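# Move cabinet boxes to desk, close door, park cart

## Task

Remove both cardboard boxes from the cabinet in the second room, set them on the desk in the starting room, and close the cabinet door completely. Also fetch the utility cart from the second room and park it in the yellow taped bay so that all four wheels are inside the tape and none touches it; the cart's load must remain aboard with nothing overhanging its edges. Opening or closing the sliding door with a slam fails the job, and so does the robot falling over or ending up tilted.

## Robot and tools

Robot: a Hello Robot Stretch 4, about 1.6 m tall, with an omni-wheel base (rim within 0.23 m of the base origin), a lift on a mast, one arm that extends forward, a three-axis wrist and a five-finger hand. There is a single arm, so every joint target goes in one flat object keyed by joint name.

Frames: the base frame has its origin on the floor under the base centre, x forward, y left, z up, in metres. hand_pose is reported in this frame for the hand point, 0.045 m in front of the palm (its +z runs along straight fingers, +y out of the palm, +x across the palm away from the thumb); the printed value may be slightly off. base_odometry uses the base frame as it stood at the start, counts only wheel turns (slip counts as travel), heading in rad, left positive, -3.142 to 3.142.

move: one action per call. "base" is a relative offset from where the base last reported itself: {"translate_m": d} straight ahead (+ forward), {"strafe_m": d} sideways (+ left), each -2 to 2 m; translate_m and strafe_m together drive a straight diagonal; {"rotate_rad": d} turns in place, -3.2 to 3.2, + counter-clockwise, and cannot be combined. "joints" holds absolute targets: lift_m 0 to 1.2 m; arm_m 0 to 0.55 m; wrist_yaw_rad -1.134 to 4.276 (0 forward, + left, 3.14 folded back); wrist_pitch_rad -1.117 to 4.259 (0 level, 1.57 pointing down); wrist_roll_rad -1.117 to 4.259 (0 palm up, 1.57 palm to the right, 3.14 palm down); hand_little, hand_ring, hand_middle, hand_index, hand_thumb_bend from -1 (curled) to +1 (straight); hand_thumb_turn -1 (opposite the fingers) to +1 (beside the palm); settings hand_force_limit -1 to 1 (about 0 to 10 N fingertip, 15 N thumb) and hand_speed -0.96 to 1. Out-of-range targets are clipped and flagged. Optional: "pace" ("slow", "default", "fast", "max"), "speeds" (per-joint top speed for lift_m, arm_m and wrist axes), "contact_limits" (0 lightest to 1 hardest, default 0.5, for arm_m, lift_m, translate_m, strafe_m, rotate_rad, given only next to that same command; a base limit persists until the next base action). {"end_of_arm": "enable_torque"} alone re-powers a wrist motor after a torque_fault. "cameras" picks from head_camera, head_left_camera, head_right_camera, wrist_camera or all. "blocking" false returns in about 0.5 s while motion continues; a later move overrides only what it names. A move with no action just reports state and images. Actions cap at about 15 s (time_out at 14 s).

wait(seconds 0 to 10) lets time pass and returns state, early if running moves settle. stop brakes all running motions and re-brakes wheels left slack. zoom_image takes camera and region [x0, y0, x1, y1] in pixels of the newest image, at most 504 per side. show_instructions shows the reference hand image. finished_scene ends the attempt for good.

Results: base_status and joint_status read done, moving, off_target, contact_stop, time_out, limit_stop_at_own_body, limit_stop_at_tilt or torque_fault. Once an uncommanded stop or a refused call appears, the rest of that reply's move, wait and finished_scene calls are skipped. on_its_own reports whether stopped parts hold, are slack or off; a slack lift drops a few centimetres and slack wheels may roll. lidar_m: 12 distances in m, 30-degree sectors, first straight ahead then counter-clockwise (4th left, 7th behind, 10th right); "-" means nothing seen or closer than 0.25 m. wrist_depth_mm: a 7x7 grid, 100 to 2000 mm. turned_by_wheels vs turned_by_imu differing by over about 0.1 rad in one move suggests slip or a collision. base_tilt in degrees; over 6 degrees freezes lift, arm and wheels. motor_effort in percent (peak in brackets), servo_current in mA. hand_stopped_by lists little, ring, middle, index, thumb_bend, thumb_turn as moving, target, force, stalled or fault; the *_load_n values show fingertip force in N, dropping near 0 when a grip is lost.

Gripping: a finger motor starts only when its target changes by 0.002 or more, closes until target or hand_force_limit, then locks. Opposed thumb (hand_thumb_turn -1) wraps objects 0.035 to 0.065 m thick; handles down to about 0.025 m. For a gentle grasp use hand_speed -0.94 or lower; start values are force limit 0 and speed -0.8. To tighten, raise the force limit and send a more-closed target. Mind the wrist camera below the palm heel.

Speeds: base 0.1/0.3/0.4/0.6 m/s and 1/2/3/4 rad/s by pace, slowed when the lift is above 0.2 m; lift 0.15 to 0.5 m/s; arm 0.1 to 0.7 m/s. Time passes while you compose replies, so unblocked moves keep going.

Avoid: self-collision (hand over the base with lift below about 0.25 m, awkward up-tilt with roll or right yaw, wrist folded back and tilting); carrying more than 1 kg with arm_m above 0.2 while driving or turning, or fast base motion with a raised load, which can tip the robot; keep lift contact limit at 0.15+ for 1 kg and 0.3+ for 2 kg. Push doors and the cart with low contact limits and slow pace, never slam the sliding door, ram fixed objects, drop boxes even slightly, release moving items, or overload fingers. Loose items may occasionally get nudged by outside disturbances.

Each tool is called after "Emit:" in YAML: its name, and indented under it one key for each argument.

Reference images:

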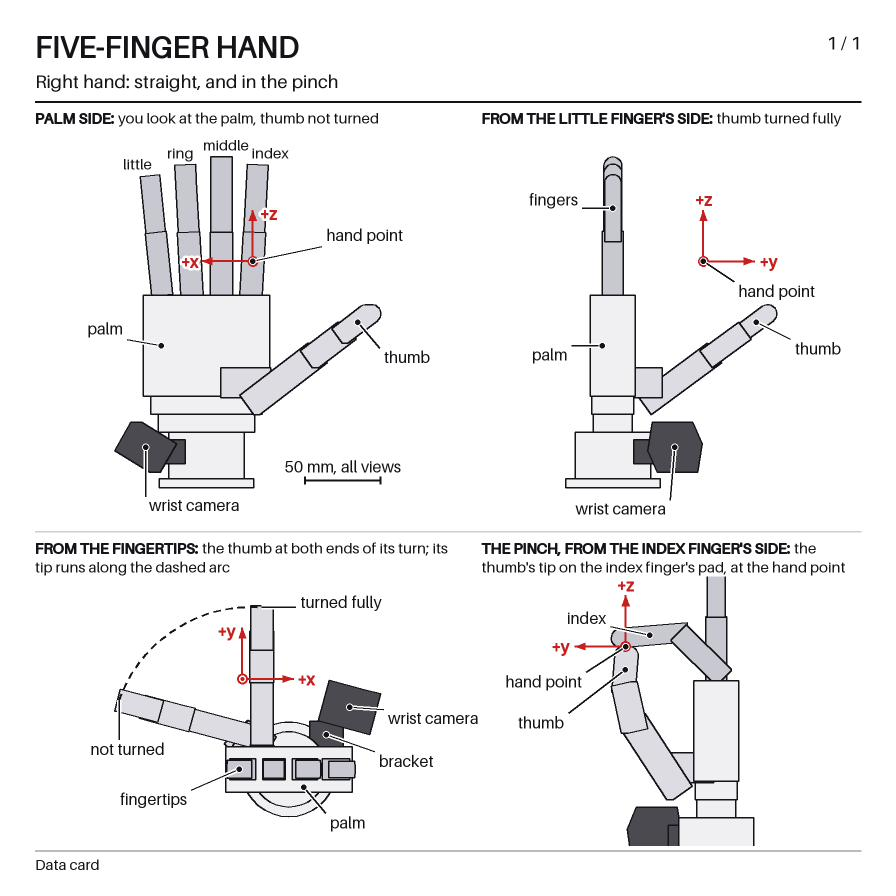

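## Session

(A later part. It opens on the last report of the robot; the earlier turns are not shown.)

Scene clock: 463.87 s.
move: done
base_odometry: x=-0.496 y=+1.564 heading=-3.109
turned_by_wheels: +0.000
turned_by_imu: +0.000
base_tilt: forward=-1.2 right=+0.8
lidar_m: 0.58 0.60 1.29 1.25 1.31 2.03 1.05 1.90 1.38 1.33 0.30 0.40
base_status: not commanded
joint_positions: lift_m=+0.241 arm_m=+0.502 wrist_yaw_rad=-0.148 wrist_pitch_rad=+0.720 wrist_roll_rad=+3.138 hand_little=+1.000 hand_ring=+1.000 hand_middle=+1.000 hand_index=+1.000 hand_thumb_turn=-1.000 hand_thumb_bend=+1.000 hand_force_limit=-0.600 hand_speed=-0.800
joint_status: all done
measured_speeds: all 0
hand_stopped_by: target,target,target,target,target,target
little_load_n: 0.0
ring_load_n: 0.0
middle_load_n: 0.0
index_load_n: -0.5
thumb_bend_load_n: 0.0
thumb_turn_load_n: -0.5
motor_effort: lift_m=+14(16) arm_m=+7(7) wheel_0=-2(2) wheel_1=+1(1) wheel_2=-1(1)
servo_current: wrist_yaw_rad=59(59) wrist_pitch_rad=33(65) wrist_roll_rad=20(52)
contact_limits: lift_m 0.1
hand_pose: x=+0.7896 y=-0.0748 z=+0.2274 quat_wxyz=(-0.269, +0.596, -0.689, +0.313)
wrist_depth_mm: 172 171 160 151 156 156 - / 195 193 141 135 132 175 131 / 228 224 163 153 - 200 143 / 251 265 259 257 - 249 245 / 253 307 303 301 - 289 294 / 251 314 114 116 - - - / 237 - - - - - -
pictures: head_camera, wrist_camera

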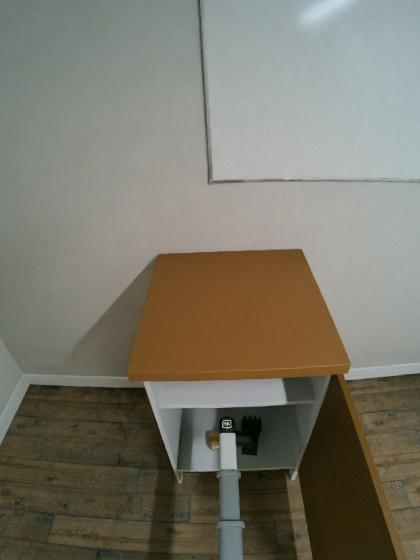

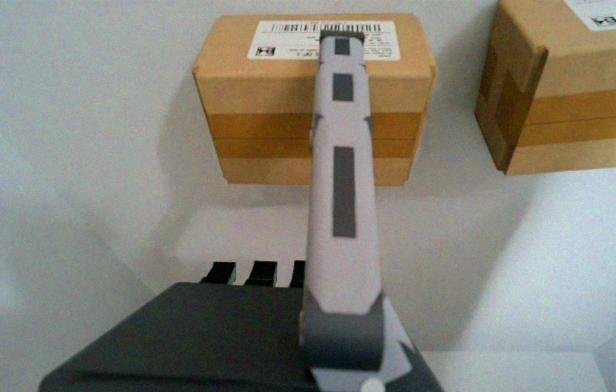

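Emit:
move:
  joints: {"lift_m": 0.213, "arm_m": 0.506}
  pace: "slow"
  contact_limits: {"lift_m": 0.1}
  cameras: ["wrist_camera"]

Scene clock: 466.20 s.
move: contact_stop
base_odometry: x=-0.496 y=+1.563 heading=-3.109
turned_by_wheels: +0.000
turned_by_imu: +0.001
base_tilt: forward=-1.4 right=+0.8
lidar_m: 0.58 0.63 1.28 1.25 1.30 2.04 1.07 1.91 1.38 1.33 0.30 0.41
base_status: not commanded
joint_positions: lift_m=+0.224 arm_m=+0.506 wrist_yaw_rad=-0.150 wrist_pitch_rad=+0.720 wrist_roll_rad=+3.140 hand_little=+1.000 hand_ring=+1.000 hand_middle=+1.000 hand_index=+1.000 hand_thumb_turn=-1.000 hand_thumb_bend=+1.000 hand_force_limit=-0.600 hand_speed=-0.800
joint_status: lift_m contact_stop (moved -0.017 of -0.028); the others done
measured_speeds: all 0
hand_stopped_by: target,target,target,target,target,target
little_load_n: 0.0
ring_load_n: 0.0
middle_load_n: 0.0
index_load_n: 0.0
thumb_bend_load_n: -0.5
thumb_turn_load_n: 0.0
on_its_own: lift_m is slack since a contact_stop (your +0.213 is given up)
motor_effort: lift_m=+20(20) arm_m=+7(9) wheel_0=+1(2) wheel_1=+1(2) wheel_2=-1(1)
servo_current: wrist_yaw_rad=52(59) wrist_pitch_rad=65(65) wrist_roll_rad=39(52)
contact_limits: lift_m 0.1
hand_pose: x=+0.7935 y=-0.0750 z=+0.2105 quat_wxyz=(-0.269, +0.595, -0.690, +0.313)
wrist_depth_mm: 156 154 147 147 146 142 - / 178 175 125 - 122 160 - / 207 204 135 - - 183 133 / 236 241 164 162 - 229 226 / 253 296 278 265 - 277 273 / 249 309 114 116 - - - / 237 - - - - - -

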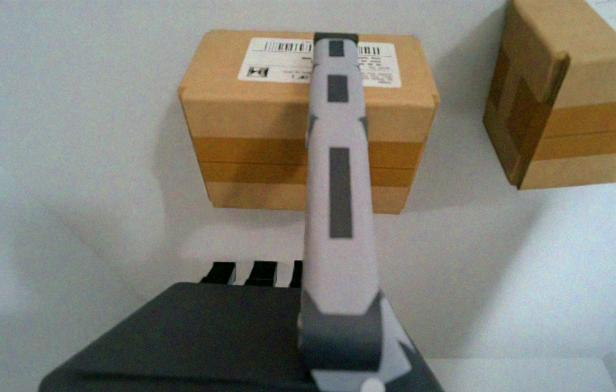

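Emit:
move:
  joints: {"lift_m": 0.226}
  pace: "slow"
  cameras: ["wrist_camera", "head_camera", "head_left_camera"]

Emit:
zoom_image:
  camera: "head_camera"
  region: [140, 370, 320, 490]

Scene clock: 469.83 s.
move: done
base_odometry: x=-0.496 y=+1.563 heading=-3.109
turned_by_wheels: +0.000
turned_by_imu: +0.000
base_tilt: forward=-1.3 right=+0.8
lidar_m: 0.58 0.60 1.31 1.25 1.30 2.03 1.06 1.90 1.39 1.33 0.28 0.41
base_status: not commanded
joint_positions: lift_m=+0.226 arm_m=+0.506 wrist_yaw_rad=-0.150 wrist_pitch_rad=+0.720 wrist_roll_rad=+3.140 hand_little=+1.000 hand_ring=+1.000 hand_middle=+1.000 hand_index=+1.000 hand_thumb_turn=-1.000 hand_thumb_bend=+1.000 hand_force_limit=-0.600 hand_speed=-0.800
joint_status: all done
measured_speeds: all 0
hand_stopped_by: target,target,target,target,target,target
little_load_n: -0.5
ring_load_n: 0.0
middle_load_n: 0.0
index_load_n: 0.0
thumb_bend_load_n: -1.0
thumb_turn_load_n: 0.0
motor_effort: lift_m=+26(28) arm_m=+7(7) wheel_0=+1(1) wheel_1=+2(2) wheel_2=-1(1)
servo_current: wrist_yaw_rad=52(59) wrist_pitch_rad=26(78) wrist_roll_rad=33(46)
hand_pose: x=+0.7935 y=-0.0750 z=+0.2125 quat_wxyz=(-0.269, +0.595, -0.690, +0.313)
wrist_depth_mm: 159 155 148 149 147 143 - / 178 176 126 - 122 160 - / 207 204 135 - - 178 133 / 236 241 162 160 - 228 226 / 254 293 278 264 - 274 272 / 250 312 114 116 - - - / 237 - - - - - -
pictures: head_camera, head_left_camera, wrist_camera

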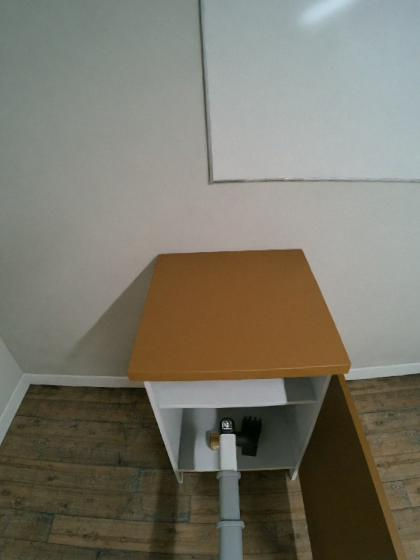

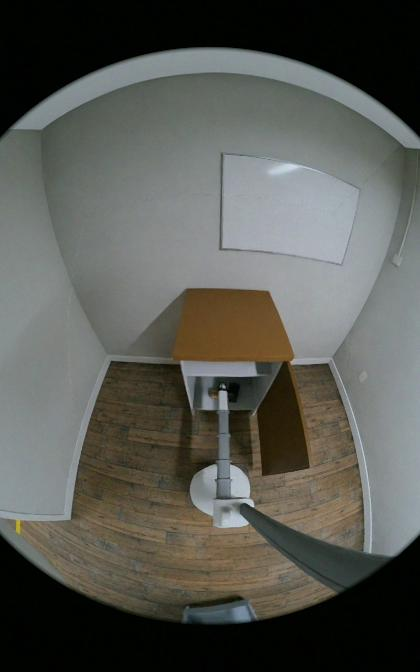

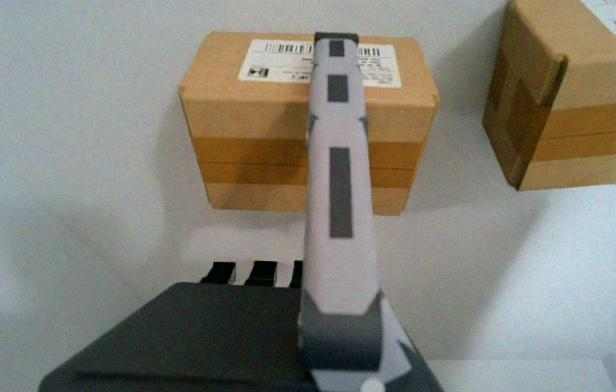

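Scaled by 2.800 from the camera's image (finer frame: 1200x1600).

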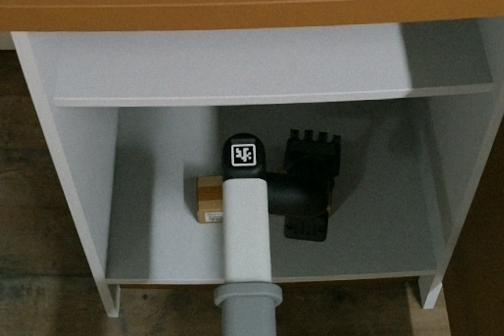

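Emit:
move:
  joints: {"lift_m": 0.24}
  pace: "slow"
  cameras: ["wrist_camera"]

Scene clock: 471.10 s.
move: done
base_odometry: x=-0.496 y=+1.563 heading=-3.109
turned_by_wheels: +0.000
turned_by_imu: +0.000
base_tilt: forward=-1.4 right=+0.8
lidar_m: 0.57 0.62 1.30 1.25 1.31 2.03 1.06 1.90 1.39 1.33 0.31 0.43
base_status: not commanded
joint_positions: lift_m=+0.239 arm_m=+0.506 wrist_yaw_rad=-0.150 wrist_pitch_rad=+0.720 wrist_roll_rad=+3.140 hand_little=+1.000 hand_ring=+1.000 hand_middle=+1.000 hand_index=+1.000 hand_thumb_turn=-1.000 hand_thumb_bend=+1.000 hand_force_limit=-0.600 hand_speed=-0.800
joint_status: all done
measured_speeds: all 0
hand_stopped_by: target,target,target,target,target,target
little_load_n: 0.0
ring_load_n: 0.0
middle_load_n: 0.0
index_load_n: 0.0
thumb_bend_load_n: 0.0
thumb_turn_load_n: 0.0
motor_effort: lift_m=+27(29) arm_m=+7(7) wheel_0=+1(1) wheel_1=+1(2) wheel_2=-1(1)
servo_current: wrist_yaw_rad=46(65) wrist_pitch_rad=52(52) wrist_roll_rad=39(52)
hand_pose: x=+0.7935 y=-0.0750 z=+0.2265 quat_wxyz=(-0.269, +0.595, -0.690, +0.313)
wrist_depth_mm: 169 169 159 154 156 155 122 / 193 191 136 135 - 175 130 / 224 222 157 156 - 200 142 / 247 264 258 255 - 248 245 / 254 306 301 298 - 290 296 / 249 312 114 116 - - - / 236 - - - - - -

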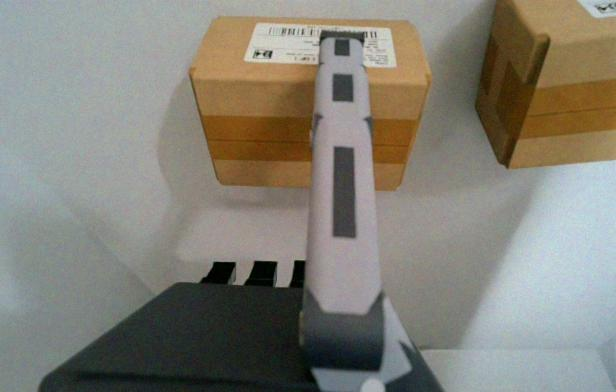

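Emit:
move:
  joints: {"arm_m": 0.498}
  pace: "slow"
  cameras: ["wrist_camera"]

Emit:
move:
  joints: {"lift_m": 0.213}
  pace: "slow"
  contact_limits: {"lift_m": 0.1}
  cameras: ["wrist_camera"]

Scene clock: 473.37 s.
move: done
base_odometry: x=-0.496 y=+1.563 heading=-3.109
turned_by_wheels: +0.000
turned_by_imu: +0.000
base_tilt: forward=-1.4 right=+0.8
lidar_m: 0.58 0.60 1.31 1.24 1.31 2.00 1.05 1.90 1.39 1.33 0.30 0.42
base_status: not commanded
joint_positions: lift_m=+0.239 arm_m=+0.498 wrist_yaw_rad=-0.150 wrist_pitch_rad=+0.720 wrist_roll_rad=+3.140 hand_little=+1.000 hand_ring=+1.000 hand_middle=+1.000 hand_index=+1.000 hand_thumb_turn=-1.000 hand_thumb_bend=+1.000 hand_force_limit=-0.600 hand_speed=-0.800
joint_status: all done
measured_speeds: all 0
hand_stopped_by: target,target,target,target,target,target
little_load_n: 0.0
ring_load_n: 0.0
middle_load_n: 0.0
index_load_n: 0.0
thumb_bend_load_n: 0.0
thumb_turn_load_n: 0.0
motor_effort: lift_m=+27(27) arm_m=-7(8) wheel_0=+1(1) wheel_1=+1(2) wheel_2=-1(1)
servo_current: wrist_yaw_rad=59(59) wrist_pitch_rad=59(65) wrist_roll_rad=33(52)
hand_pose: x=+0.7862 y=-0.0750 z=+0.2265 quat_wxyz=(-0.269, +0.595, -0.690, +0.313)
wrist_depth_mm: 169 168 163 158 161 156 138 / 194 190 148 138 139 173 128 / 224 222 158 156 - 200 142 / 248 263 257 264 - 249 252 / 253 306 301 298 - 290 296 / 250 312 114 117 - - - / 237 - - - - - -

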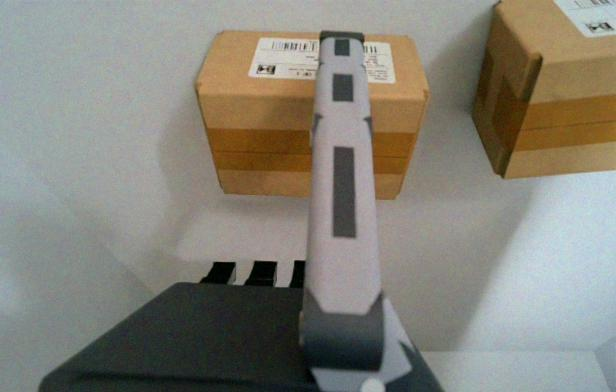

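Scene clock: 474.40 s.
move: done
base_odometry: x=-0.496 y=+1.563 heading=-3.109
turned_by_wheels: +0.000
turned_by_imu: +0.000
base_tilt: forward=-1.3 right=+0.7
lidar_m: 0.59 0.61 1.31 1.25 1.31 2.02 1.06 1.91 1.40 1.33 0.29 0.41
base_status: not commanded
joint_positions: lift_m=+0.214 arm_m=+0.498 wrist_yaw_rad=-0.150 wrist_pitch_rad=+0.720 wrist_roll_rad=+3.140 hand_little=+1.000 hand_ring=+1.000 hand_middle=+1.000 hand_index=+1.000 hand_thumb_turn=-1.000 hand_thumb_bend=+1.000 hand_force_limit=-0.600 hand_speed=-0.800
joint_status: all done
measured_speeds: all 0
hand_stopped_by: target,target,target,target,target,target
little_load_n: 0.0
ring_load_n: 0.5
middle_load_n: 0.0
index_load_n: 0.0
thumb_bend_load_n: 0.0
thumb_turn_load_n: 0.0
motor_effort: lift_m=+14(26) arm_m=-7(7) wheel_0=+1(1) wheel_1=+1(2) wheel_2=-1(1)
servo_current: wrist_yaw_rad=39(59) wrist_pitch_rad=39(65) wrist_roll_rad=20(46)
contact_limits: lift_m 0.1
hand_pose: x=+0.7862 y=-0.0750 z=+0.2005 quat_wxyz=(-0.269, +0.595, -0.690, +0.313)
wrist_depth_mm: 144 142 144 139 138 140 - / 163 161 143 139 139 151 - / 190 187 123 - 122 168 - / 224 221 140 138 - 208 134 / 253 272 257 217 - 252 251 / 249 312 114 116 - 303 300 / 237 - - - - - -

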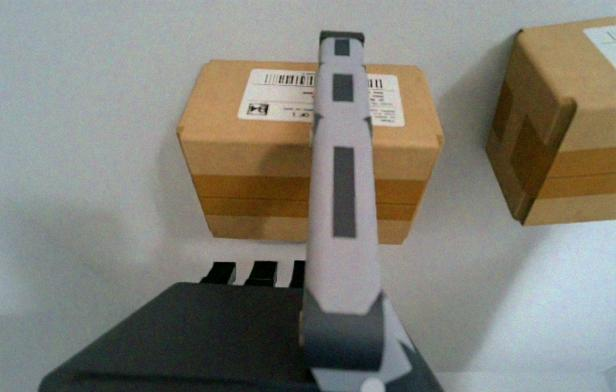

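Emit:
move:
  joints: {"arm_m": 0.504}
  pace: "slow"

Emit:
move:
  joints: {"hand_index": 0.3, "hand_middle": 0.3, "hand_ring": 0.3, "hand_speed": -0.94, "hand_force_limit": -0.6}
  cameras: ["wrist_camera"]

Scene clock: 476.37 s.
move: done
base_odometry: x=-0.496 y=+1.563 heading=-3.109
turned_by_wheels: +0.000
turned_by_imu: +0.000
base_tilt: forward=-1.4 right=+0.9
lidar_m: 0.56 0.60 1.30 1.24 1.31 2.03 1.06 1.90 1.40 1.32 0.30 0.42
base_status: not commanded
joint_positions: lift_m=+0.214 arm_m=+0.504 wrist_yaw_rad=-0.150 wrist_pitch_rad=+0.720 wrist_roll_rad=+3.140 hand_little=+1.000 hand_ring=+1.000 hand_middle=+1.000 hand_index=+1.000 hand_thumb_turn=-1.000 hand_thumb_bend=+1.000 hand_force_limit=-0.600 hand_speed=-0.800
joint_status: all done
measured_speeds: all 0
hand_stopped_by: target,target,target,target,target,target
little_load_n: 0.0
ring_load_n: 0.0
middle_load_n: 0.0
index_load_n: 0.0
thumb_bend_load_n: 0.0
thumb_turn_load_n: 0.0
motor_effort: lift_m=+14(14) arm_m=+7(8) wheel_0=+1(1) wheel_1=+1(2) wheel_2=-1(1)
servo_current: wrist_yaw_rad=52(52) wrist_pitch_rad=52(78) wrist_roll_rad=20(59)
contact_limits: lift_m 0.1
hand_pose: x=+0.7915 y=-0.0750 z=+0.2005 quat_wxyz=(-0.269, +0.595, -0.690, +0.313)
wrist_depth_mm: 144 142 144 139 138 140 - / 163 162 134 135 126 151 - / 189 187 122 118 116 163 - / 224 222 140 138 - 208 137 / 253 271 256 251 - 253 250 / 249 312 114 116 - 304 298 / 237 - - - - - -
pictures: none

Scene clock: 480.97 s.
move: done
base_odometry: x=-0.496 y=+1.563 heading=-3.109
turned_by_wheels: +0.000
turned_by_imu: +0.000
base_tilt: forward=-1.4 right=+0.9
lidar_m: 0.59 0.60 1.30 1.25 1.29 2.05 1.07 1.89 1.39 1.33 0.29 0.42
base_status: not commanded
joint_positions: lift_m=+0.214 arm_m=+0.504 wrist_yaw_rad=-0.150 wrist_pitch_rad=+0.720 wrist_roll_rad=+3.140 hand_little=+1.000 hand_ring=+0.300 hand_middle=+0.300 hand_index=+0.300 hand_thumb_turn=-1.000 hand_thumb_bend=+1.000 hand_force_limit=-0.600 hand_speed=-0.940
joint_status: all done
measured_speeds: all 0
hand_stopped_by: target,target,target,target,target,target
little_load_n: 0.0
ring_load_n: 0.0
middle_load_n: 0.0
index_load_n: 0.0
thumb_bend_load_n: 0.0
thumb_turn_load_n: 0.0
motor_effort: lift_m=+14(15) arm_m=+7(7) wheel_0=+1(2) wheel_1=+1(2) wheel_2=-1(1)
servo_current: wrist_yaw_rad=46(59) wrist_pitch_rad=39(72) wrist_roll_rad=39(52)
contact_limits: lift_m 0.1
hand_pose: x=+0.7915 y=-0.0750 z=+0.2005 quat_wxyz=(-0.269, +0.595, -0.690, +0.313)
wrist_depth_mm: 143 142 144 139 138 140 - / 163 162 135 135 126 151 - / 189 187 122 117 116 163 - / 224 221 140 138 - 210 136 / 252 272 253 - - 254 250 / 249 310 114 116 - 304 298 / 237 - - - - - -

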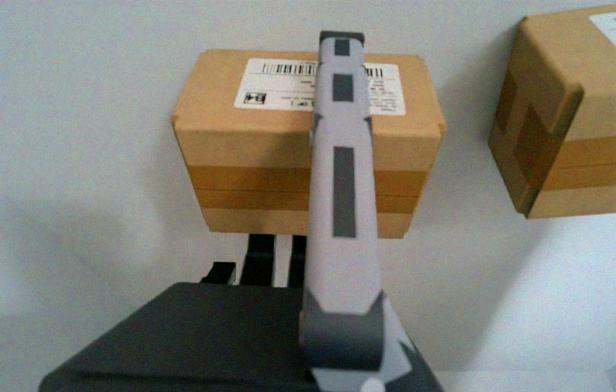

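Emit:
move:
  joints: {"hand_index": 0.0, "hand_middle": 0.0, "hand_ring": 0.0}
  cameras: ["wrist_camera"]

Scene clock: 483.10 s.
move: off_target
base_odometry: x=-0.496 y=+1.563 heading=-3.109
turned_by_wheels: +0.000
turned_by_imu: +0.000
base_tilt: forward=-1.3 right=+0.7
lidar_m: 0.58 0.62 1.29 1.25 1.31 2.02 1.04 1.90 1.40 1.34 0.29 0.43
base_status: not commanded
joint_positions: lift_m=+0.214 arm_m=+0.504 wrist_yaw_rad=-0.150 wrist_pitch_rad=+0.720 wrist_roll_rad=+3.140 hand_little=+1.000 hand_ring=+0.075 hand_middle=+0.098 hand_index=+0.070 hand_thumb_turn=-1.000 hand_thumb_bend=+1.000 hand_force_limit=-0.600 hand_speed=-0.940
joint_status: hand_ring off_target (ended at +0.075, target +0.000); hand_middle off_target (ended at +0.098, target +0.000); hand_index off_target (ended at +0.070, target +0.000)
measured_speeds: all 0
hand_stopped_by: target,force,force,force,target,target
little_load_n: 0.0
ring_load_n: 2.5
middle_load_n: 2.5
index_load_n: 2.5
thumb_bend_load_n: 0.0
thumb_turn_load_n: 1.0
motor_effort: lift_m=+14(15) arm_m=+7(7) wheel_0=+1(2) wheel_1=+1(2) wheel_2=-1(1)
servo_current: wrist_yaw_rad=46(59) wrist_pitch_rad=59(72) wrist_roll_rad=46(59)
contact_limits: lift_m 0.1
hand_pose: x=+0.7915 y=-0.0750 z=+0.2005 quat_wxyz=(-0.269, +0.595, -0.690, +0.313)
wrist_depth_mm: 143 142 141 137 136 139 - / 163 161 125 - 123 151 - / 188 187 119 114 115 160 - / 224 221 140 138 - 208 136 / 252 271 252 162 - 252 249 / 250 310 114 116 - 303 300 / 237 - - - - - -

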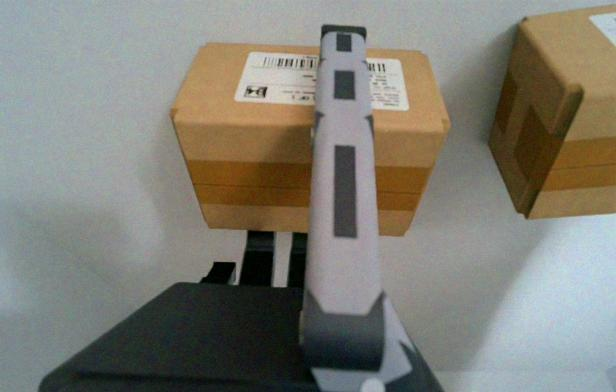

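Emit:
move:
  joints: {"hand_index": -0.1, "hand_middle": -0.1, "hand_ring": -0.1, "hand_force_limit": -0.25}

Emit:
move:
  joints: {"lift_m": 0.235}
  pace: "slow"
  cameras: ["wrist_camera", "head_camera"]

Scene clock: 484.10 s.
move: off_target
base_odometry: x=-0.496 y=+1.563 heading=-3.109
turned_by_wheels: +0.000
turned_by_imu: +0.000
base_tilt: forward=-1.4 right=+0.7
lidar_m: 0.58 0.61 1.31 1.25 1.30 2.04 1.06 1.90 1.39 1.33 0.30 0.41
base_status: not commanded
joint_positions: lift_m=+0.214 arm_m=+0.504 wrist_yaw_rad=-0.150 wrist_pitch_rad=+0.720 wrist_roll_rad=+3.140 hand_little=+1.000 hand_ring=+0.066 hand_middle=+0.088 hand_index=+0.060 hand_thumb_turn=-1.000 hand_thumb_bend=+1.000 hand_force_limit=-0.250 hand_speed=-0.940
joint_status: hand_ring off_target (ended at +0.066, target -0.100); hand_middle off_target (ended at +0.088, target -0.100); hand_index off_target (ended at +0.060, target -0.100); the others done
measured_speeds: all 0
hand_stopped_by: target,force,force,force,target,target
little_load_n: 0.0
ring_load_n: 3.5
middle_load_n: 4.0
index_load_n: 4.5
thumb_bend_load_n: 0.5
thumb_turn_load_n: 1.5
motor_effort: lift_m=+14(15) arm_m=+7(7) wheel_0=+1(2) wheel_1=+1(2) wheel_2=-1(1)
servo_current: wrist_yaw_rad=46(59) wrist_pitch_rad=46(59) wrist_roll_rad=26(46)
contact_limits: lift_m 0.1
hand_pose: x=+0.7915 y=-0.0750 z=+0.2005 quat_wxyz=(-0.269, +0.595, -0.690, +0.313)
wrist_depth_mm: 143 142 141 139 135 140 - / 163 162 125 - 123 151 - / 188 187 119 114 115 160 - / 224 221 139 138 - 209 137 / 251 272 247 162 - 253 251 / 249 312 114 117 - 304 300 / 236 - - - - - -
pictures: none

Scene clock: 485.03 s.
move: done
base_odometry: x=-0.496 y=+1.563 heading=-3.109
turned_by_wheels: +0.000
turned_by_imu: +0.000
base_tilt: forward=-1.4 right=+0.7
lidar_m: 0.56 0.61 1.30 1.26 1.30 2.04 1.07 1.90 1.39 1.32 0.30 0.43
base_status: not commanded
joint_positions: lift_m=+0.234 arm_m=+0.504 wrist_yaw_rad=-0.150 wrist_pitch_rad=+0.720 wrist_roll_rad=+3.140 hand_little=+1.000 hand_ring=+0.066 hand_middle=+0.088 hand_index=+0.060 hand_thumb_turn=-1.000 hand_thumb_bend=+1.000 hand_force_limit=-0.250 hand_speed=-0.940
joint_status: all done
measured_speeds: all 0
hand_stopped_by: target,force,force,force,target,target
little_load_n: 0.0
ring_load_n: 3.5
middle_load_n: 4.0
index_load_n: 4.5
thumb_bend_load_n: 0.5
thumb_turn_load_n: 1.5
motor_effort: lift_m=+27(30) arm_m=+7(7) wheel_0=+1(1) wheel_1=+1(2) wheel_2=-1(1)
servo_current: wrist_yaw_rad=46(52) wrist_pitch_rad=52(65) wrist_roll_rad=52(52)
hand_pose: x=+0.7915 y=-0.0750 z=+0.2214 quat_wxyz=(-0.269, +0.595, -0.690, +0.313)
wrist_depth_mm: 165 163 158 140 155 150 - / 187 185 125 - 122 157 - / 216 214 119 114 115 159 139 / 244 252 140 138 - 240 245 / 253 300 279 163 - 289 287 / 249 310 114 117 - - - / 236 - - - - - -
pictures: head_camera, wrist_camera

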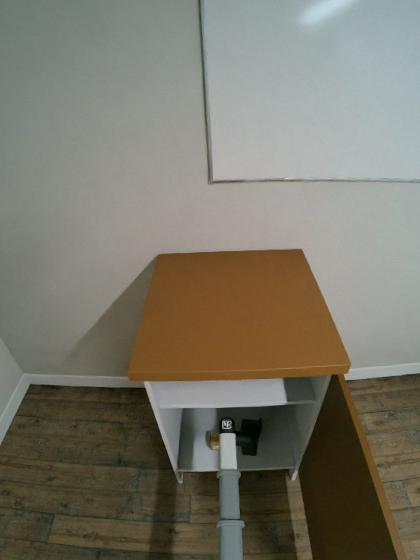

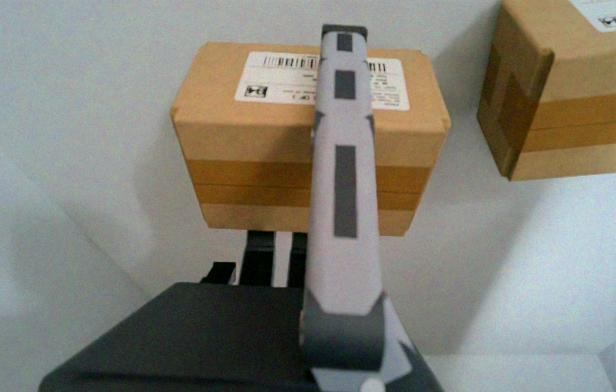

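Emit:
move:
  joints: {"lift_m": 0.3}
  pace: "slow"

Emit:
move:
  joints: {"arm_m": 0.1}
  pace: "slow"
  cameras: ["head_camera", "wrist_camera"]

Scene clock: 487.93 s.
move: done
base_odometry: x=-0.496 y=+1.563 heading=-3.109
turned_by_wheels: +0.000
turned_by_imu: +0.000
base_tilt: forward=-1.4 right=+0.7
lidar_m: 0.58 0.62 1.30 1.25 1.31 2.02 1.06 1.92 1.37 1.33 0.28 0.42
base_status: not commanded
joint_positions: lift_m=+0.299 arm_m=+0.504 wrist_yaw_rad=-0.150 wrist_pitch_rad=+0.720 wrist_roll_rad=+3.140 hand_little=+1.000 hand_ring=+0.066 hand_middle=+0.088 hand_index=+0.060 hand_thumb_turn=-1.000 hand_thumb_bend=+1.000 hand_force_limit=-0.250 hand_speed=-0.940
joint_status: all done
measured_speeds: all 0
hand_stopped_by: target,force,force,force,target,target
little_load_n: 0.0
ring_load_n: 3.5
middle_load_n: 3.5
index_load_n: 4.5
thumb_bend_load_n: 0.5
thumb_turn_load_n: 1.5
motor_effort: lift_m=+27(31) arm_m=+7(7) wheel_0=+1(2) wheel_1=+1(2) wheel_2=-1(1)
servo_current: wrist_yaw_rad=52(52) wrist_pitch_rad=33(72) wrist_roll_rad=39(52)
hand_pose: x=+0.7915 y=-0.0750 z=+0.2864 quat_wxyz=(-0.269, +0.595, -0.690, +0.313)
wrist_depth_mm: 230 229 222 219 213 180 171 / 255 259 125 - 123 198 254 / 258 303 119 114 115 287 283 / 254 320 135 138 - - 320 / 253 349 171 162 - - - / 250 314 114 116 - - - / 237 - - - - - -
pictures: none

Scene clock: 493.27 s.
move: done
base_odometry: x=-0.496 y=+1.563 heading=-3.109
turned_by_wheels: +0.000
turned_by_imu: +0.000
base_tilt: forward=-1.2 right=+0.7
lidar_m: 0.59 0.61 1.31 1.25 1.31 2.03 1.07 1.90 1.38 1.33 0.30 0.42
base_status: not commanded
joint_positions: lift_m=+0.299 arm_m=+0.100 wrist_yaw_rad=-0.150 wrist_pitch_rad=+0.720 wrist_roll_rad=+3.140 hand_little=+1.000 hand_ring=+0.066 hand_middle=+0.088 hand_index=+0.060 hand_thumb_turn=-1.000 hand_thumb_bend=+1.000 hand_force_limit=-0.250 hand_speed=-0.940
joint_status: all done
measured_speeds: all 0
hand_stopped_by: target,force,force,force,target,target
little_load_n: 0.0
ring_load_n: 3.5
middle_load_n: 4.0
index_load_n: 5.0
thumb_bend_load_n: 0.5
thumb_turn_load_n: 1.5
motor_effort: lift_m=+27(27) arm_m=-7(12) wheel_0=+1(2) wheel_1=+1(2) wheel_2=-1(1)
servo_current: wrist_yaw_rad=46(59) wrist_pitch_rad=46(78) wrist_roll_rad=26(59)
hand_pose: x=+0.3882 y=-0.0750 z=+0.2864 quat_wxyz=(-0.269, +0.595, -0.690, +0.313)
wrist_depth_mm: 397 402 387 384 373 387 384 / 267 455 125 - 123 433 427 / 265 504 119 114 115 500 488 / 263 366 139 138 - 517 504 / 260 362 445 162 - - - / 258 325 114 116 - - - / 246 - - - - - -

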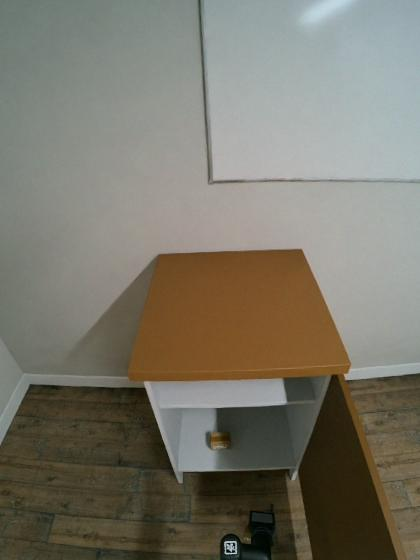

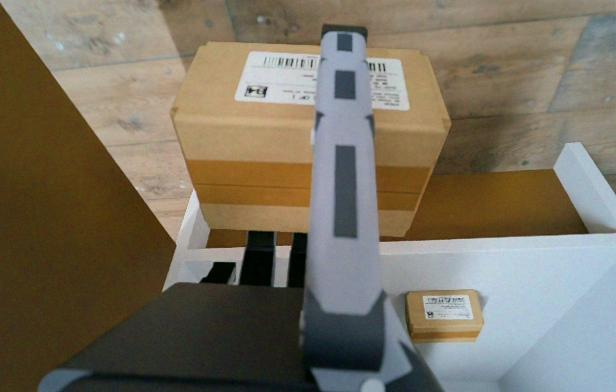

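Emit:
move:
  base: {"translate_m": -0.35, "strafe_m": 0.15}
  contact_limits: {"translate_m": 0.2}
  pace: "slow"

Emit:
move:
  base: {"strafe_m": 0.72}
  joints: {"lift_m": 0.55}
  contact_limits: {"strafe_m": 0.3}
  pace: "slow"
  cameras: ["all"]

Scene clock: 499.13 s.
move: done
base_odometry: x=-0.141 y=+1.425 heading=-3.109
turned_by_wheels: +0.000
turned_by_imu: +0.000
base_tilt: forward=-1.4 right=+0.8
lidar_m: 0.92 1.58 1.14 1.10 1.74 1.67 0.77 0.76 1.53 1.47 0.62 0.63
base_status: done
joint_positions: lift_m=+0.299 arm_m=+0.100 wrist_yaw_rad=-0.150 wrist_pitch_rad=+0.720 wrist_roll_rad=+3.140 hand_little=+1.000 hand_ring=+0.066 hand_middle=+0.088 hand_index=+0.060 hand_thumb_turn=-1.000 hand_thumb_bend=+1.000 hand_force_limit=-0.250 hand_speed=-0.940
joint_status: not commanded
measured_speeds: all 0
hand_stopped_by: target,force,force,force,target,target
little_load_n: 0.0
ring_load_n: 3.5
middle_load_n: 4.0
index_load_n: 5.0
thumb_bend_load_n: 0.5
thumb_turn_load_n: 1.5
motor_effort: lift_m=+27(28) arm_m=-7(7) wheel_0=-2(6) wheel_1=-1(4) wheel_2=-1(9)
servo_current: wrist_yaw_rad=59(59) wrist_pitch_rad=33(78) wrist_roll_rad=46(72)
contact_limits: translate_m 0.2
hand_pose: x=+0.3882 y=-0.0750 z=+0.2864 quat_wxyz=(-0.269, +0.595, -0.690, +0.313)
wrist_depth_mm: 407 399 387 382 375 384 382 / 459 455 125 - 123 433 433 / 535 525 119 114 115 496 496 / 609 621 140 138 - 585 580 / 436 768 715 162 - 715 707 / 433 544 114 117 - 891 891 / 413 - - - - - 1098
pictures: none

Scene clock: 507.47 s.
move: done
base_odometry: x=-0.118 y=+0.705 heading=-3.109
turned_by_wheels: +0.000
turned_by_imu: +0.001
base_tilt: forward=-1.4 right=+0.8
lidar_m: 1.55 0.57 0.40 0.37 0.41 1.29 1.68 1.03 1.12 2.22 1.21 1.13
base_status: done
joint_positions: lift_m=+0.549 arm_m=+0.100 wrist_yaw_rad=-0.150 wrist_pitch_rad=+0.720 wrist_roll_rad=+3.140 hand_little=+1.000 hand_ring=+0.066 hand_middle=+0.088 hand_index=+0.060 hand_thumb_turn=-1.000 hand_thumb_bend=+1.000 hand_force_limit=-0.250 hand_speed=-0.940
joint_status: all done
measured_speeds: all 0
hand_stopped_by: target,force,force,force,target,target
little_load_n: 0.0
ring_load_n: 3.5
middle_load_n: 4.0
index_load_n: 4.5
thumb_bend_load_n: 0.5
thumb_turn_load_n: 1.5
motor_effort: lift_m=+27(31) arm_m=-7(7) wheel_0=-1(7) wheel_1=-1(6) wheel_2=-1(7)
servo_current: wrist_yaw_rad=52(65) wrist_pitch_rad=52(65) wrist_roll_rad=26(59)
contact_limits: strafe_m 0.3
hand_pose: x=+0.3882 y=-0.0750 z=+0.5364 quat_wxyz=(-0.269, +0.595, -0.690, +0.313)
wrist_depth_mm: 654 647 634 621 615 621 627 / 741 741 125 - 123 707 699 / 854 842 119 114 115 854 778 / 1042 1008 140 138 - 946 820 / 1025 - 1118 162 - 1078 - / - - 114 116 - - - / - - - - - - -
pictures: head_camera, head_left_camera, head_right_camera, wrist_camera

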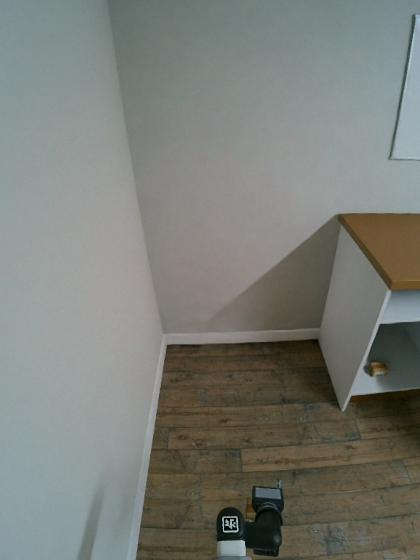

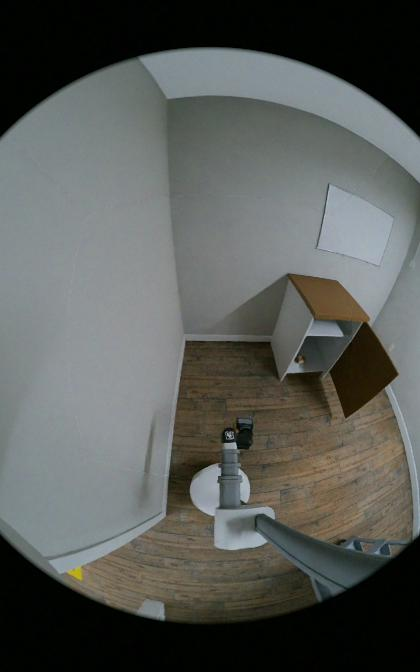

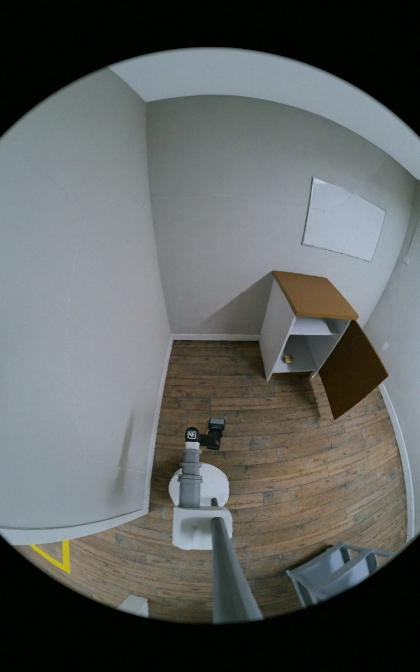

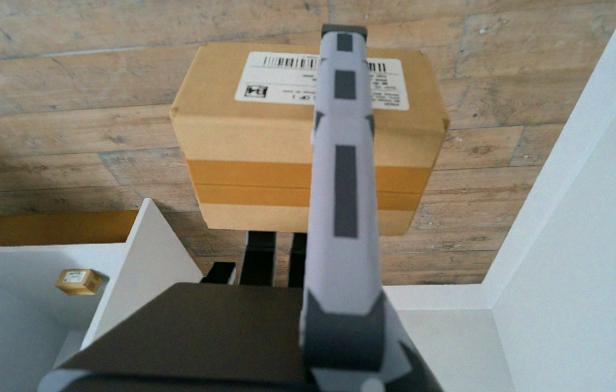

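Emit:
move:
  base: {"translate_m": -0.778}
  contact_limits: {"translate_m": 0.3}

Emit:
move:
  base: {"rotate_rad": 1.541}
  pace: "slow"
  cameras: ["all"]

Scene clock: 512.63 s.
move: done
base_odometry: x=+0.660 y=+0.730 heading=-3.109
turned_by_wheels: +0.000
turned_by_imu: +0.005
base_tilt: forward=-1.2 right=+0.8
lidar_m: 1.55 0.62 0.69 2.54 0.66 0.61 1.39 1.48 0.70 0.63 2.28 1.67
base_status: done
joint_positions: lift_m=+0.550 arm_m=+0.100 wrist_yaw_rad=-0.150 wrist_pitch_rad=+0.720 wrist_roll_rad=+3.140 hand_little=+1.000 hand_ring=+0.066 hand_middle=+0.088 hand_index=+0.060 hand_thumb_turn=-1.000 hand_thumb_bend=+1.000 hand_force_limit=-0.250 hand_speed=-0.940
joint_status: not commanded
measured_speeds: all 0
hand_stopped_by: target,force,force,force,target,target
little_load_n: 0.0
ring_load_n: 4.0
middle_load_n: 3.5
index_load_n: 4.5
thumb_bend_load_n: 0.5
thumb_turn_load_n: 1.5
motor_effort: lift_m=+26(27) arm_m=-7(7) wheel_0=+1(6) wheel_1=-1(6) wheel_2=-1(13)
servo_current: wrist_yaw_rad=52(59) wrist_pitch_rad=65(72) wrist_roll_rad=39(65)
contact_limits: translate_m 0.3
hand_pose: x=+0.3882 y=-0.0750 z=+0.5365 quat_wxyz=(-0.269, +0.595, -0.690, +0.313)
wrist_depth_mm: 661 654 634 621 609 621 621 / 759 732 125 - 123 707 699 / 866 842 119 114 115 842 778 / 1025 1025 140 138 - 960 831 / 1281 1229 1160 163 - 1118 - / 1464 1464 114 116 - - - / 1160 - - - - - -
pictures: none

Scene clock: 515.47 s.
move: done
base_odometry: x=+0.660 y=+0.730 heading=-1.569
turned_by_wheels: +1.541
turned_by_imu: +1.518
base_tilt: forward=-1.4 right=+0.8
lidar_m: 2.54 0.67 0.61 1.41 1.45 0.70 0.62 2.28 1.70 1.78 0.62 0.67
base_status: done
joint_positions: lift_m=+0.550 arm_m=+0.100 wrist_yaw_rad=-0.150 wrist_pitch_rad=+0.720 wrist_roll_rad=+3.140 hand_little=+1.000 hand_ring=+0.066 hand_middle=+0.088 hand_index=+0.060 hand_thumb_turn=-1.000 hand_thumb_bend=+1.000 hand_force_limit=-0.250 hand_speed=-0.940
joint_status: not commanded
measured_speeds: all 0
hand_stopped_by: target,force,force,force,target,target
little_load_n: 0.0
ring_load_n: 3.5
middle_load_n: 4.0
index_load_n: 5.0
thumb_bend_load_n: 0.5
thumb_turn_load_n: 1.5
motor_effort: lift_m=+26(27) arm_m=-7(7) wheel_0=+0(6) wheel_1=+0(5) wheel_2=-2(8)
servo_current: wrist_yaw_rad=46(59) wrist_pitch_rad=39(65) wrist_roll_rad=46(52)
hand_pose: x=+0.3882 y=-0.0750 z=+0.5365 quat_wxyz=(-0.269, +0.595, -0.690, +0.313)
wrist_depth_mm: - 634 627 621 609 621 621 / - 640 125 - 123 707 691 / 492 809 119 114 115 842 798 / 455 1025 140 138 - 946 931 / 427 1229 1118 162 - 1160 1118 / 1537 1499 114 116 - 1366 1430 / - - - - - - 1756
pictures: head_camera, head_left_camera, head_right_camera, wrist_camera

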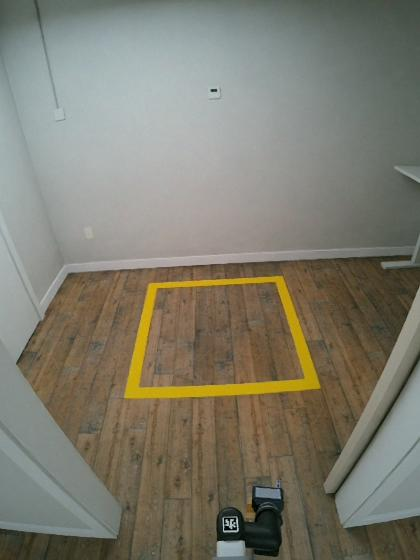

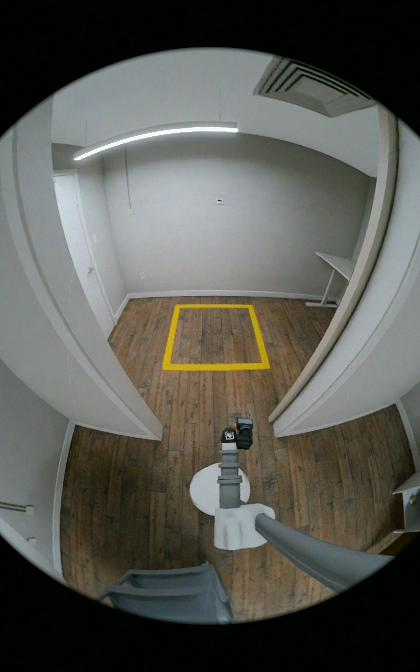

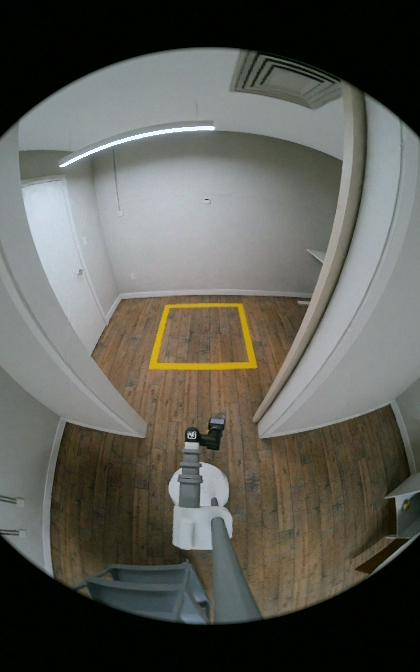

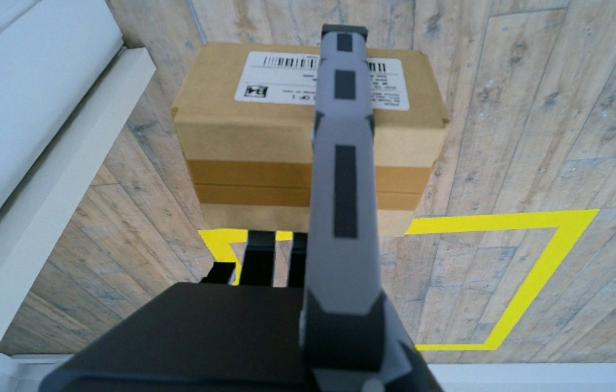

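Emit:
move:
  base: {"rotate_rad": 0.06}
  pace: "slow"
  cameras: ["head_camera"]

Scene clock: 518.83 s.
move: done
base_odometry: x=+0.660 y=+0.730 heading=-1.509
turned_by_wheels: +0.060
turned_by_imu: +0.059
base_tilt: forward=-1.3 right=+0.8
lidar_m: 2.53 0.64 0.61 1.40 1.48 0.69 0.62 1.70 1.72 1.43 0.61 0.70
base_status: done
joint_positions: lift_m=+0.550 arm_m=+0.100 wrist_yaw_rad=-0.150 wrist_pitch_rad=+0.720 wrist_roll_rad=+3.140 hand_little=+1.000 hand_ring=+0.066 hand_middle=+0.088 hand_index=+0.060 hand_thumb_turn=-1.000 hand_thumb_bend=+1.000 hand_force_limit=-0.250 hand_speed=-0.940
joint_status: not commanded
measured_speeds: all 0
hand_stopped_by: target,force,force,force,target,target
little_load_n: 0.0
ring_load_n: 4.0
middle_load_n: 4.0
index_load_n: 5.0
thumb_bend_load_n: 0.5
thumb_turn_load_n: 1.5
motor_effort: lift_m=+27(27) arm_m=-7(7) wheel_0=-1(4) wheel_1=-2(3) wheel_2=-1(7)
servo_current: wrist_yaw_rad=46(59) wrist_pitch_rad=26(72) wrist_roll_rad=39(52)
hand_pose: x=+0.3882 y=-0.0750 z=+0.5365 quat_wxyz=(-0.269, +0.595, -0.690, +0.313)
wrist_depth_mm: - 640 627 627 603 634 627 / 549 723 125 - 122 715 699 / 492 854 119 114 115 820 809 / 960 1008 140 138 - 960 946 / 1229 1229 1182 162 - 1160 1138 / 1618 1537 114 117 - 1464 1430 / - - - - - - 1808

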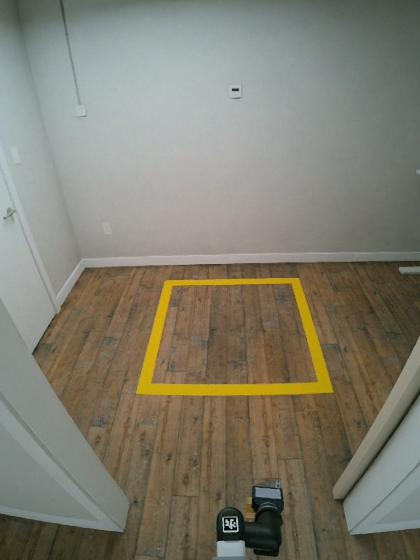

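Emit:
move:
  base: {"translate_m": 1.5}
  contact_limits: {"translate_m": 0.3}

Emit:
move:
  base: {"rotate_rad": -1.571}
  pace: "slow"
  cameras: ["all"]

Scene clock: 527.43 s.
move: done
base_odometry: x=+0.753 y=-0.767 heading=-1.509
turned_by_wheels: +0.000
turned_by_imu: -0.006
base_tilt: forward=-1.3 right=+0.7
lidar_m: 1.04 1.10 1.38 1.33 1.30 1.03 2.13 1.02 1.33 1.59 1.44 1.09
base_status: done
joint_positions: lift_m=+0.550 arm_m=+0.100 wrist_yaw_rad=-0.150 wrist_pitch_rad=+0.720 wrist_roll_rad=+3.140 hand_little=+1.000 hand_ring=+0.066 hand_middle=+0.088 hand_index=+0.060 hand_thumb_turn=-1.000 hand_thumb_bend=+1.000 hand_force_limit=-0.250 hand_speed=-0.940
joint_status: not commanded
measured_speeds: all 0
hand_stopped_by: target,force,force,force,target,target
little_load_n: 0.0
ring_load_n: 3.5
middle_load_n: 4.0
index_load_n: 4.5
thumb_bend_load_n: 0.5
thumb_turn_load_n: 1.5
motor_effort: lift_m=+26(27) arm_m=-7(7) wheel_0=+1(6) wheel_1=-1(5) wheel_2=+2(15)
servo_current: wrist_yaw_rad=52(59) wrist_pitch_rad=52(78) wrist_roll_rad=39(59)
contact_limits: translate_m 0.3
hand_pose: x=+0.3882 y=-0.0750 z=+0.5365 quat_wxyz=(-0.269, +0.595, -0.690, +0.313)
wrist_depth_mm: 654 654 634 621 609 634 621 / 750 741 125 - 122 683 683 / 878 878 119 114 115 842 820 / 1025 991 135 138 - 917 904 / - - 167 162 - - - / - - 114 117 - - - / - - - - - - -
pictures: none

Scene clock: 530.30 s.
move: done
base_odometry: x=+0.753 y=-0.767 heading=-3.080
turned_by_wheels: -1.571
turned_by_imu: -1.548
base_tilt: forward=-1.3 right=+0.7
lidar_m: 1.57 1.46 1.09 1.04 1.10 1.37 1.32 1.33 1.05 2.16 0.97 1.31
base_status: done
joint_positions: lift_m=+0.550 arm_m=+0.100 wrist_yaw_rad=-0.150 wrist_pitch_rad=+0.720 wrist_roll_rad=+3.140 hand_little=+1.000 hand_ring=+0.066 hand_middle=+0.088 hand_index=+0.060 hand_thumb_turn=-1.000 hand_thumb_bend=+1.000 hand_force_limit=-0.250 hand_speed=-0.940
joint_status: not commanded
measured_speeds: all 0
hand_stopped_by: target,force,force,force,target,target
little_load_n: 0.0
ring_load_n: 4.0
middle_load_n: 4.0
index_load_n: 4.5
thumb_bend_load_n: 0.5
thumb_turn_load_n: 1.5
motor_effort: lift_m=+26(27) arm_m=-7(7) wheel_0=+2(5) wheel_1=+0(5) wheel_2=+1(9)
servo_current: wrist_yaw_rad=46(59) wrist_pitch_rad=46(72) wrist_roll_rad=52(59)
hand_pose: x=+0.3882 y=-0.0750 z=+0.5365 quat_wxyz=(-0.269, +0.595, -0.690, +0.313)
wrist_depth_mm: 661 654 627 609 603 603 - / 741 741 125 - 122 707 707 / 854 842 119 114 115 831 809 / 960 1008 140 138 - 960 946 / 976 1205 1160 162 - 1138 1138 / 976 1229 114 116 - 1464 1397 / 931 - - - - - 1661
pictures: head_camera, head_left_camera, head_right_camera, wrist_camera

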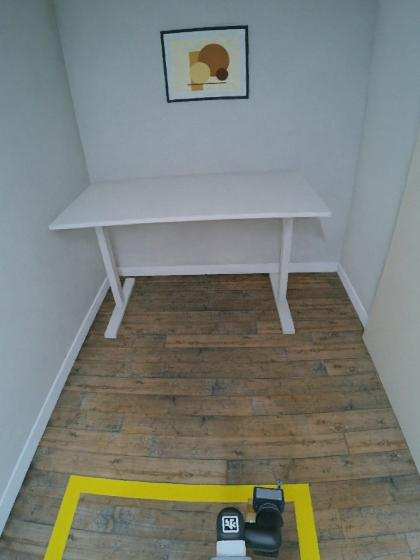

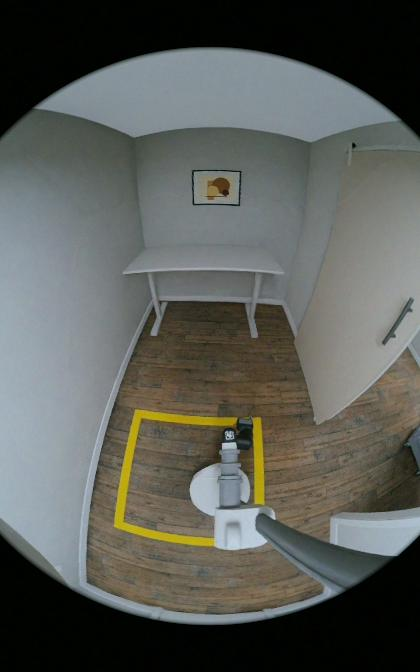

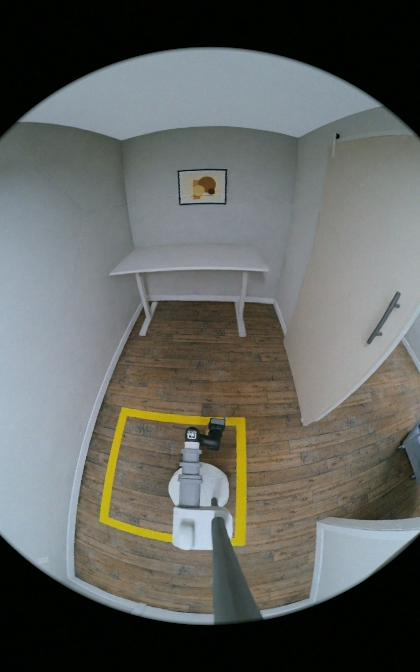

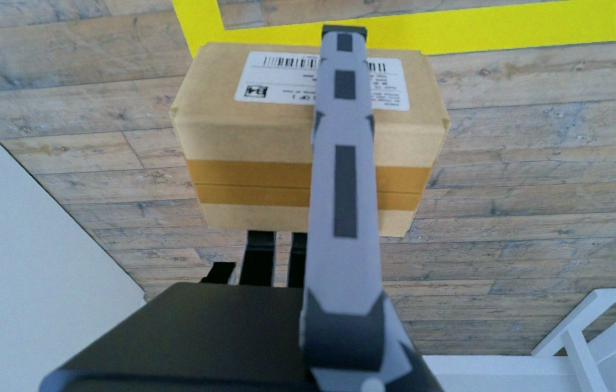

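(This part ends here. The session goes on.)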